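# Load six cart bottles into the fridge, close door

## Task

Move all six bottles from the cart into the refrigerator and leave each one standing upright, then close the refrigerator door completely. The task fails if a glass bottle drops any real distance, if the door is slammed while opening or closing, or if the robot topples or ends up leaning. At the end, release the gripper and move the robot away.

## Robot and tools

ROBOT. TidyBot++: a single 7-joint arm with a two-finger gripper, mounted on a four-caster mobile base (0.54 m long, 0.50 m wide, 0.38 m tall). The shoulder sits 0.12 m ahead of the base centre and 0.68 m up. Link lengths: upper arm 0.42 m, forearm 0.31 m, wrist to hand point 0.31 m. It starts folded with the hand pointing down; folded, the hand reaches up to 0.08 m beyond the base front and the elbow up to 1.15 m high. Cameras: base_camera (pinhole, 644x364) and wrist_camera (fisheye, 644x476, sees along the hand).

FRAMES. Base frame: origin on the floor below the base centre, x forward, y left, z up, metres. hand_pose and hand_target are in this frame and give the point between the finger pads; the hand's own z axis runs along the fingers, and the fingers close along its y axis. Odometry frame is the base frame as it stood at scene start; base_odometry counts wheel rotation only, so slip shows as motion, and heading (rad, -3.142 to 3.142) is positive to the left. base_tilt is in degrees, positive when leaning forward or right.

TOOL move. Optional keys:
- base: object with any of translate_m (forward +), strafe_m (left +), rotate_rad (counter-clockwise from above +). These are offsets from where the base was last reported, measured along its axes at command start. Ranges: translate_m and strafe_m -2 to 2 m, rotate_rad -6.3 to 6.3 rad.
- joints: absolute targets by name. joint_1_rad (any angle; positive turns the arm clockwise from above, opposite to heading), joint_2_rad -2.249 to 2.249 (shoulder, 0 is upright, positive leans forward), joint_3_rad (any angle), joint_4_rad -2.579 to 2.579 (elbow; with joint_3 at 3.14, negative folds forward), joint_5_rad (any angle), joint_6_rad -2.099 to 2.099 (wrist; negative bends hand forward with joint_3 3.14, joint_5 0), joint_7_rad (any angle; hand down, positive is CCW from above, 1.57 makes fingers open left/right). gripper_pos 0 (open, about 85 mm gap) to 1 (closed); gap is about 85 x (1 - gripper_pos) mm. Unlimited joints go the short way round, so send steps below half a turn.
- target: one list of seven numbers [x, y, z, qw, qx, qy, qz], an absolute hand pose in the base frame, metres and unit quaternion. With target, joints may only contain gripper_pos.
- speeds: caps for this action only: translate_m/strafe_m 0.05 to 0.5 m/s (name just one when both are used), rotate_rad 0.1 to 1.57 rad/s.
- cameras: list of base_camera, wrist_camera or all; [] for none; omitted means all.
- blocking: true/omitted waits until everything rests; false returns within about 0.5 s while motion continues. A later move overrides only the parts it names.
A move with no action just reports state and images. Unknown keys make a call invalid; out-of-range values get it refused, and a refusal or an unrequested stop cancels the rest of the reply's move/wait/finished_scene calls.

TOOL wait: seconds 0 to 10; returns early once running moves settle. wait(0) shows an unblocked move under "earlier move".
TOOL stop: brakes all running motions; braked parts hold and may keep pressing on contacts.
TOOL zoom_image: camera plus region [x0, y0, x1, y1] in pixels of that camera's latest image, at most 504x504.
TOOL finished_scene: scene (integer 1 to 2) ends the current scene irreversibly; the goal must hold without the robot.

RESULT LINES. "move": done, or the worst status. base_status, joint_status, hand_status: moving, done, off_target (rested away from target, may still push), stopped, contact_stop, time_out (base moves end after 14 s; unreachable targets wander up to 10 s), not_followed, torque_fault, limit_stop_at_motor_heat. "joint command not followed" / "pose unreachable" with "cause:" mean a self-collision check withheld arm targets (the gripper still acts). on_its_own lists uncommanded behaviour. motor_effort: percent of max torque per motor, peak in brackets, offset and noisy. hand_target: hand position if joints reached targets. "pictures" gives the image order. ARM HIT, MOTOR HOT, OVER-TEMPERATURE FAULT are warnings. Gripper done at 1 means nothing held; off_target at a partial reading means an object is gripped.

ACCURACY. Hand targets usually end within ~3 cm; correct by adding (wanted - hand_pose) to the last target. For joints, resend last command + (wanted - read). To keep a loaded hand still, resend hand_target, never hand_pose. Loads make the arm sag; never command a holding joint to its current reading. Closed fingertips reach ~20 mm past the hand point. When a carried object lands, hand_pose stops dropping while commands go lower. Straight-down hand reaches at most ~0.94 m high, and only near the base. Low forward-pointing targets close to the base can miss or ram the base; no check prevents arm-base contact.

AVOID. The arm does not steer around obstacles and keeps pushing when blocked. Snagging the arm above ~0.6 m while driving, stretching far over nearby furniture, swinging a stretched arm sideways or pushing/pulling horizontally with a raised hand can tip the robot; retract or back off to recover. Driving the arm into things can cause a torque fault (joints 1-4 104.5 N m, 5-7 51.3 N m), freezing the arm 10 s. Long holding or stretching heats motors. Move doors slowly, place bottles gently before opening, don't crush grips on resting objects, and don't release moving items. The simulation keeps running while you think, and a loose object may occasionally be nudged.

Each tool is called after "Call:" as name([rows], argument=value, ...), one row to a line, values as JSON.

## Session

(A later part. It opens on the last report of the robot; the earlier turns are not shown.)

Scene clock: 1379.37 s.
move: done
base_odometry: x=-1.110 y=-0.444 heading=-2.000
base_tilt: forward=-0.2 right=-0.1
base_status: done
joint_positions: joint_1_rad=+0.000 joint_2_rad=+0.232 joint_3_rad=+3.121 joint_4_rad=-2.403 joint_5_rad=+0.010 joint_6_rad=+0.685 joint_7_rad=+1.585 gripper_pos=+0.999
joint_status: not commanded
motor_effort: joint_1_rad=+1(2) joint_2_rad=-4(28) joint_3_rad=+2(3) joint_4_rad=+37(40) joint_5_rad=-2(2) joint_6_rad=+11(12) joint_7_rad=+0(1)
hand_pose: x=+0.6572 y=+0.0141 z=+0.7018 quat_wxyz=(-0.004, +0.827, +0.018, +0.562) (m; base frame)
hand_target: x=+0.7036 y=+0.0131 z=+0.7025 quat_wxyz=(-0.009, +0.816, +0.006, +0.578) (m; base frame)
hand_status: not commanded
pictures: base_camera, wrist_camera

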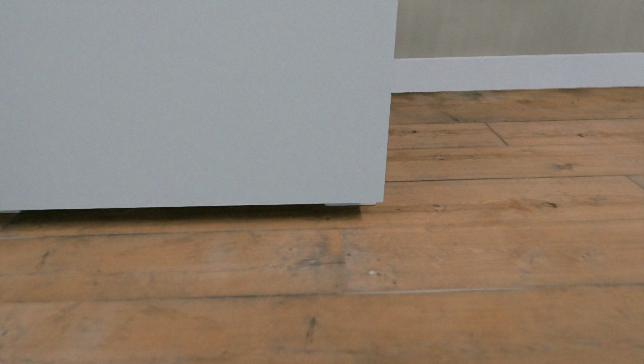

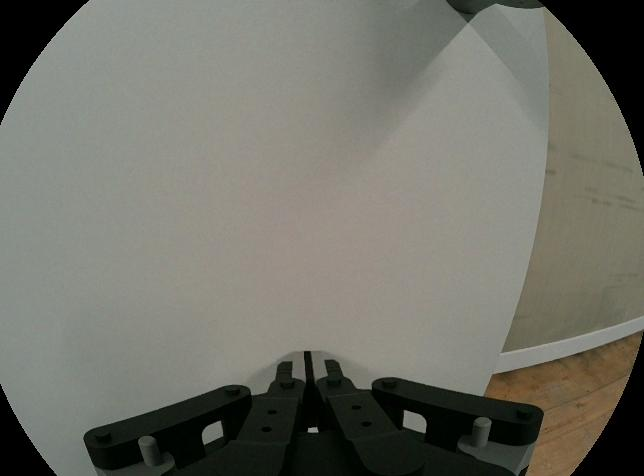

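Call:
move(base={"translate_m": -0.7}, speeds={"translate_m": 0.25})

Scene clock: 1389.60 s.
move: done
base_odometry: x=-0.818 y=+0.192 heading=-2.000
base_tilt: forward=-0.1 right=-0.1
base_status: done
joint_positions: joint_1_rad=+0.000 joint_2_rad=+0.325 joint_3_rad=+3.121 joint_4_rad=-2.288 joint_5_rad=+0.010 joint_6_rad=+0.692 joint_7_rad=+1.585 gripper_pos=+0.999
joint_status: not commanded
motor_effort: joint_1_rad=+0(2) joint_2_rad=-28(31) joint_3_rad=-1(2) joint_4_rad=+14(36) joint_5_rad=-1(2) joint_6_rad=+9(11) joint_7_rad=+0(1)
hand_pose: x=+0.7039 y=+0.0146 z=+0.7023 quat_wxyz=(-0.004, +0.819, +0.017, +0.573) (m; base frame)
hand_target: x=+0.7036 y=+0.0131 z=+0.7025 quat_wxyz=(-0.009, +0.816, +0.006, +0.578) (m; base frame)
hand_status: not commanded
pictures: base_camera, wrist_camera

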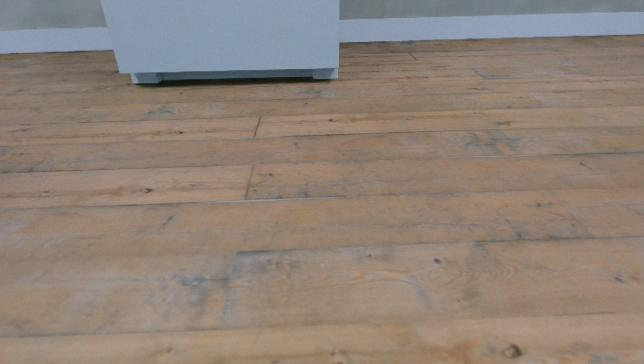

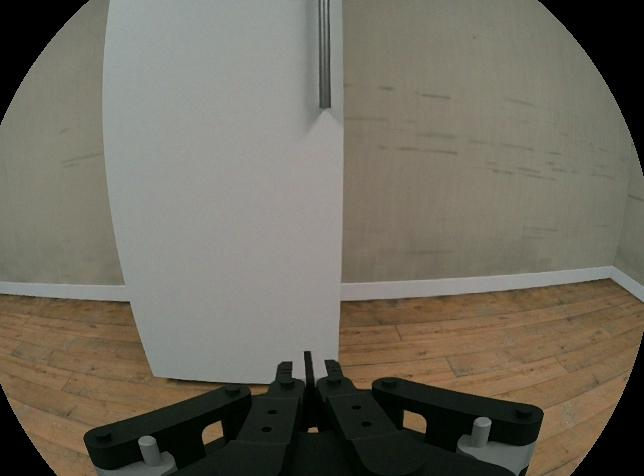

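Call:
zoom_image(camera="base_camera", region=[80, 0, 380, 120])

Scaled by 1.680.

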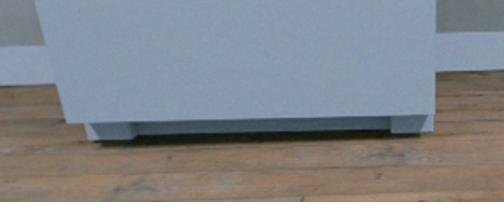

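Call:
finished_scene(scene=2)

The scene is finished: the task was done.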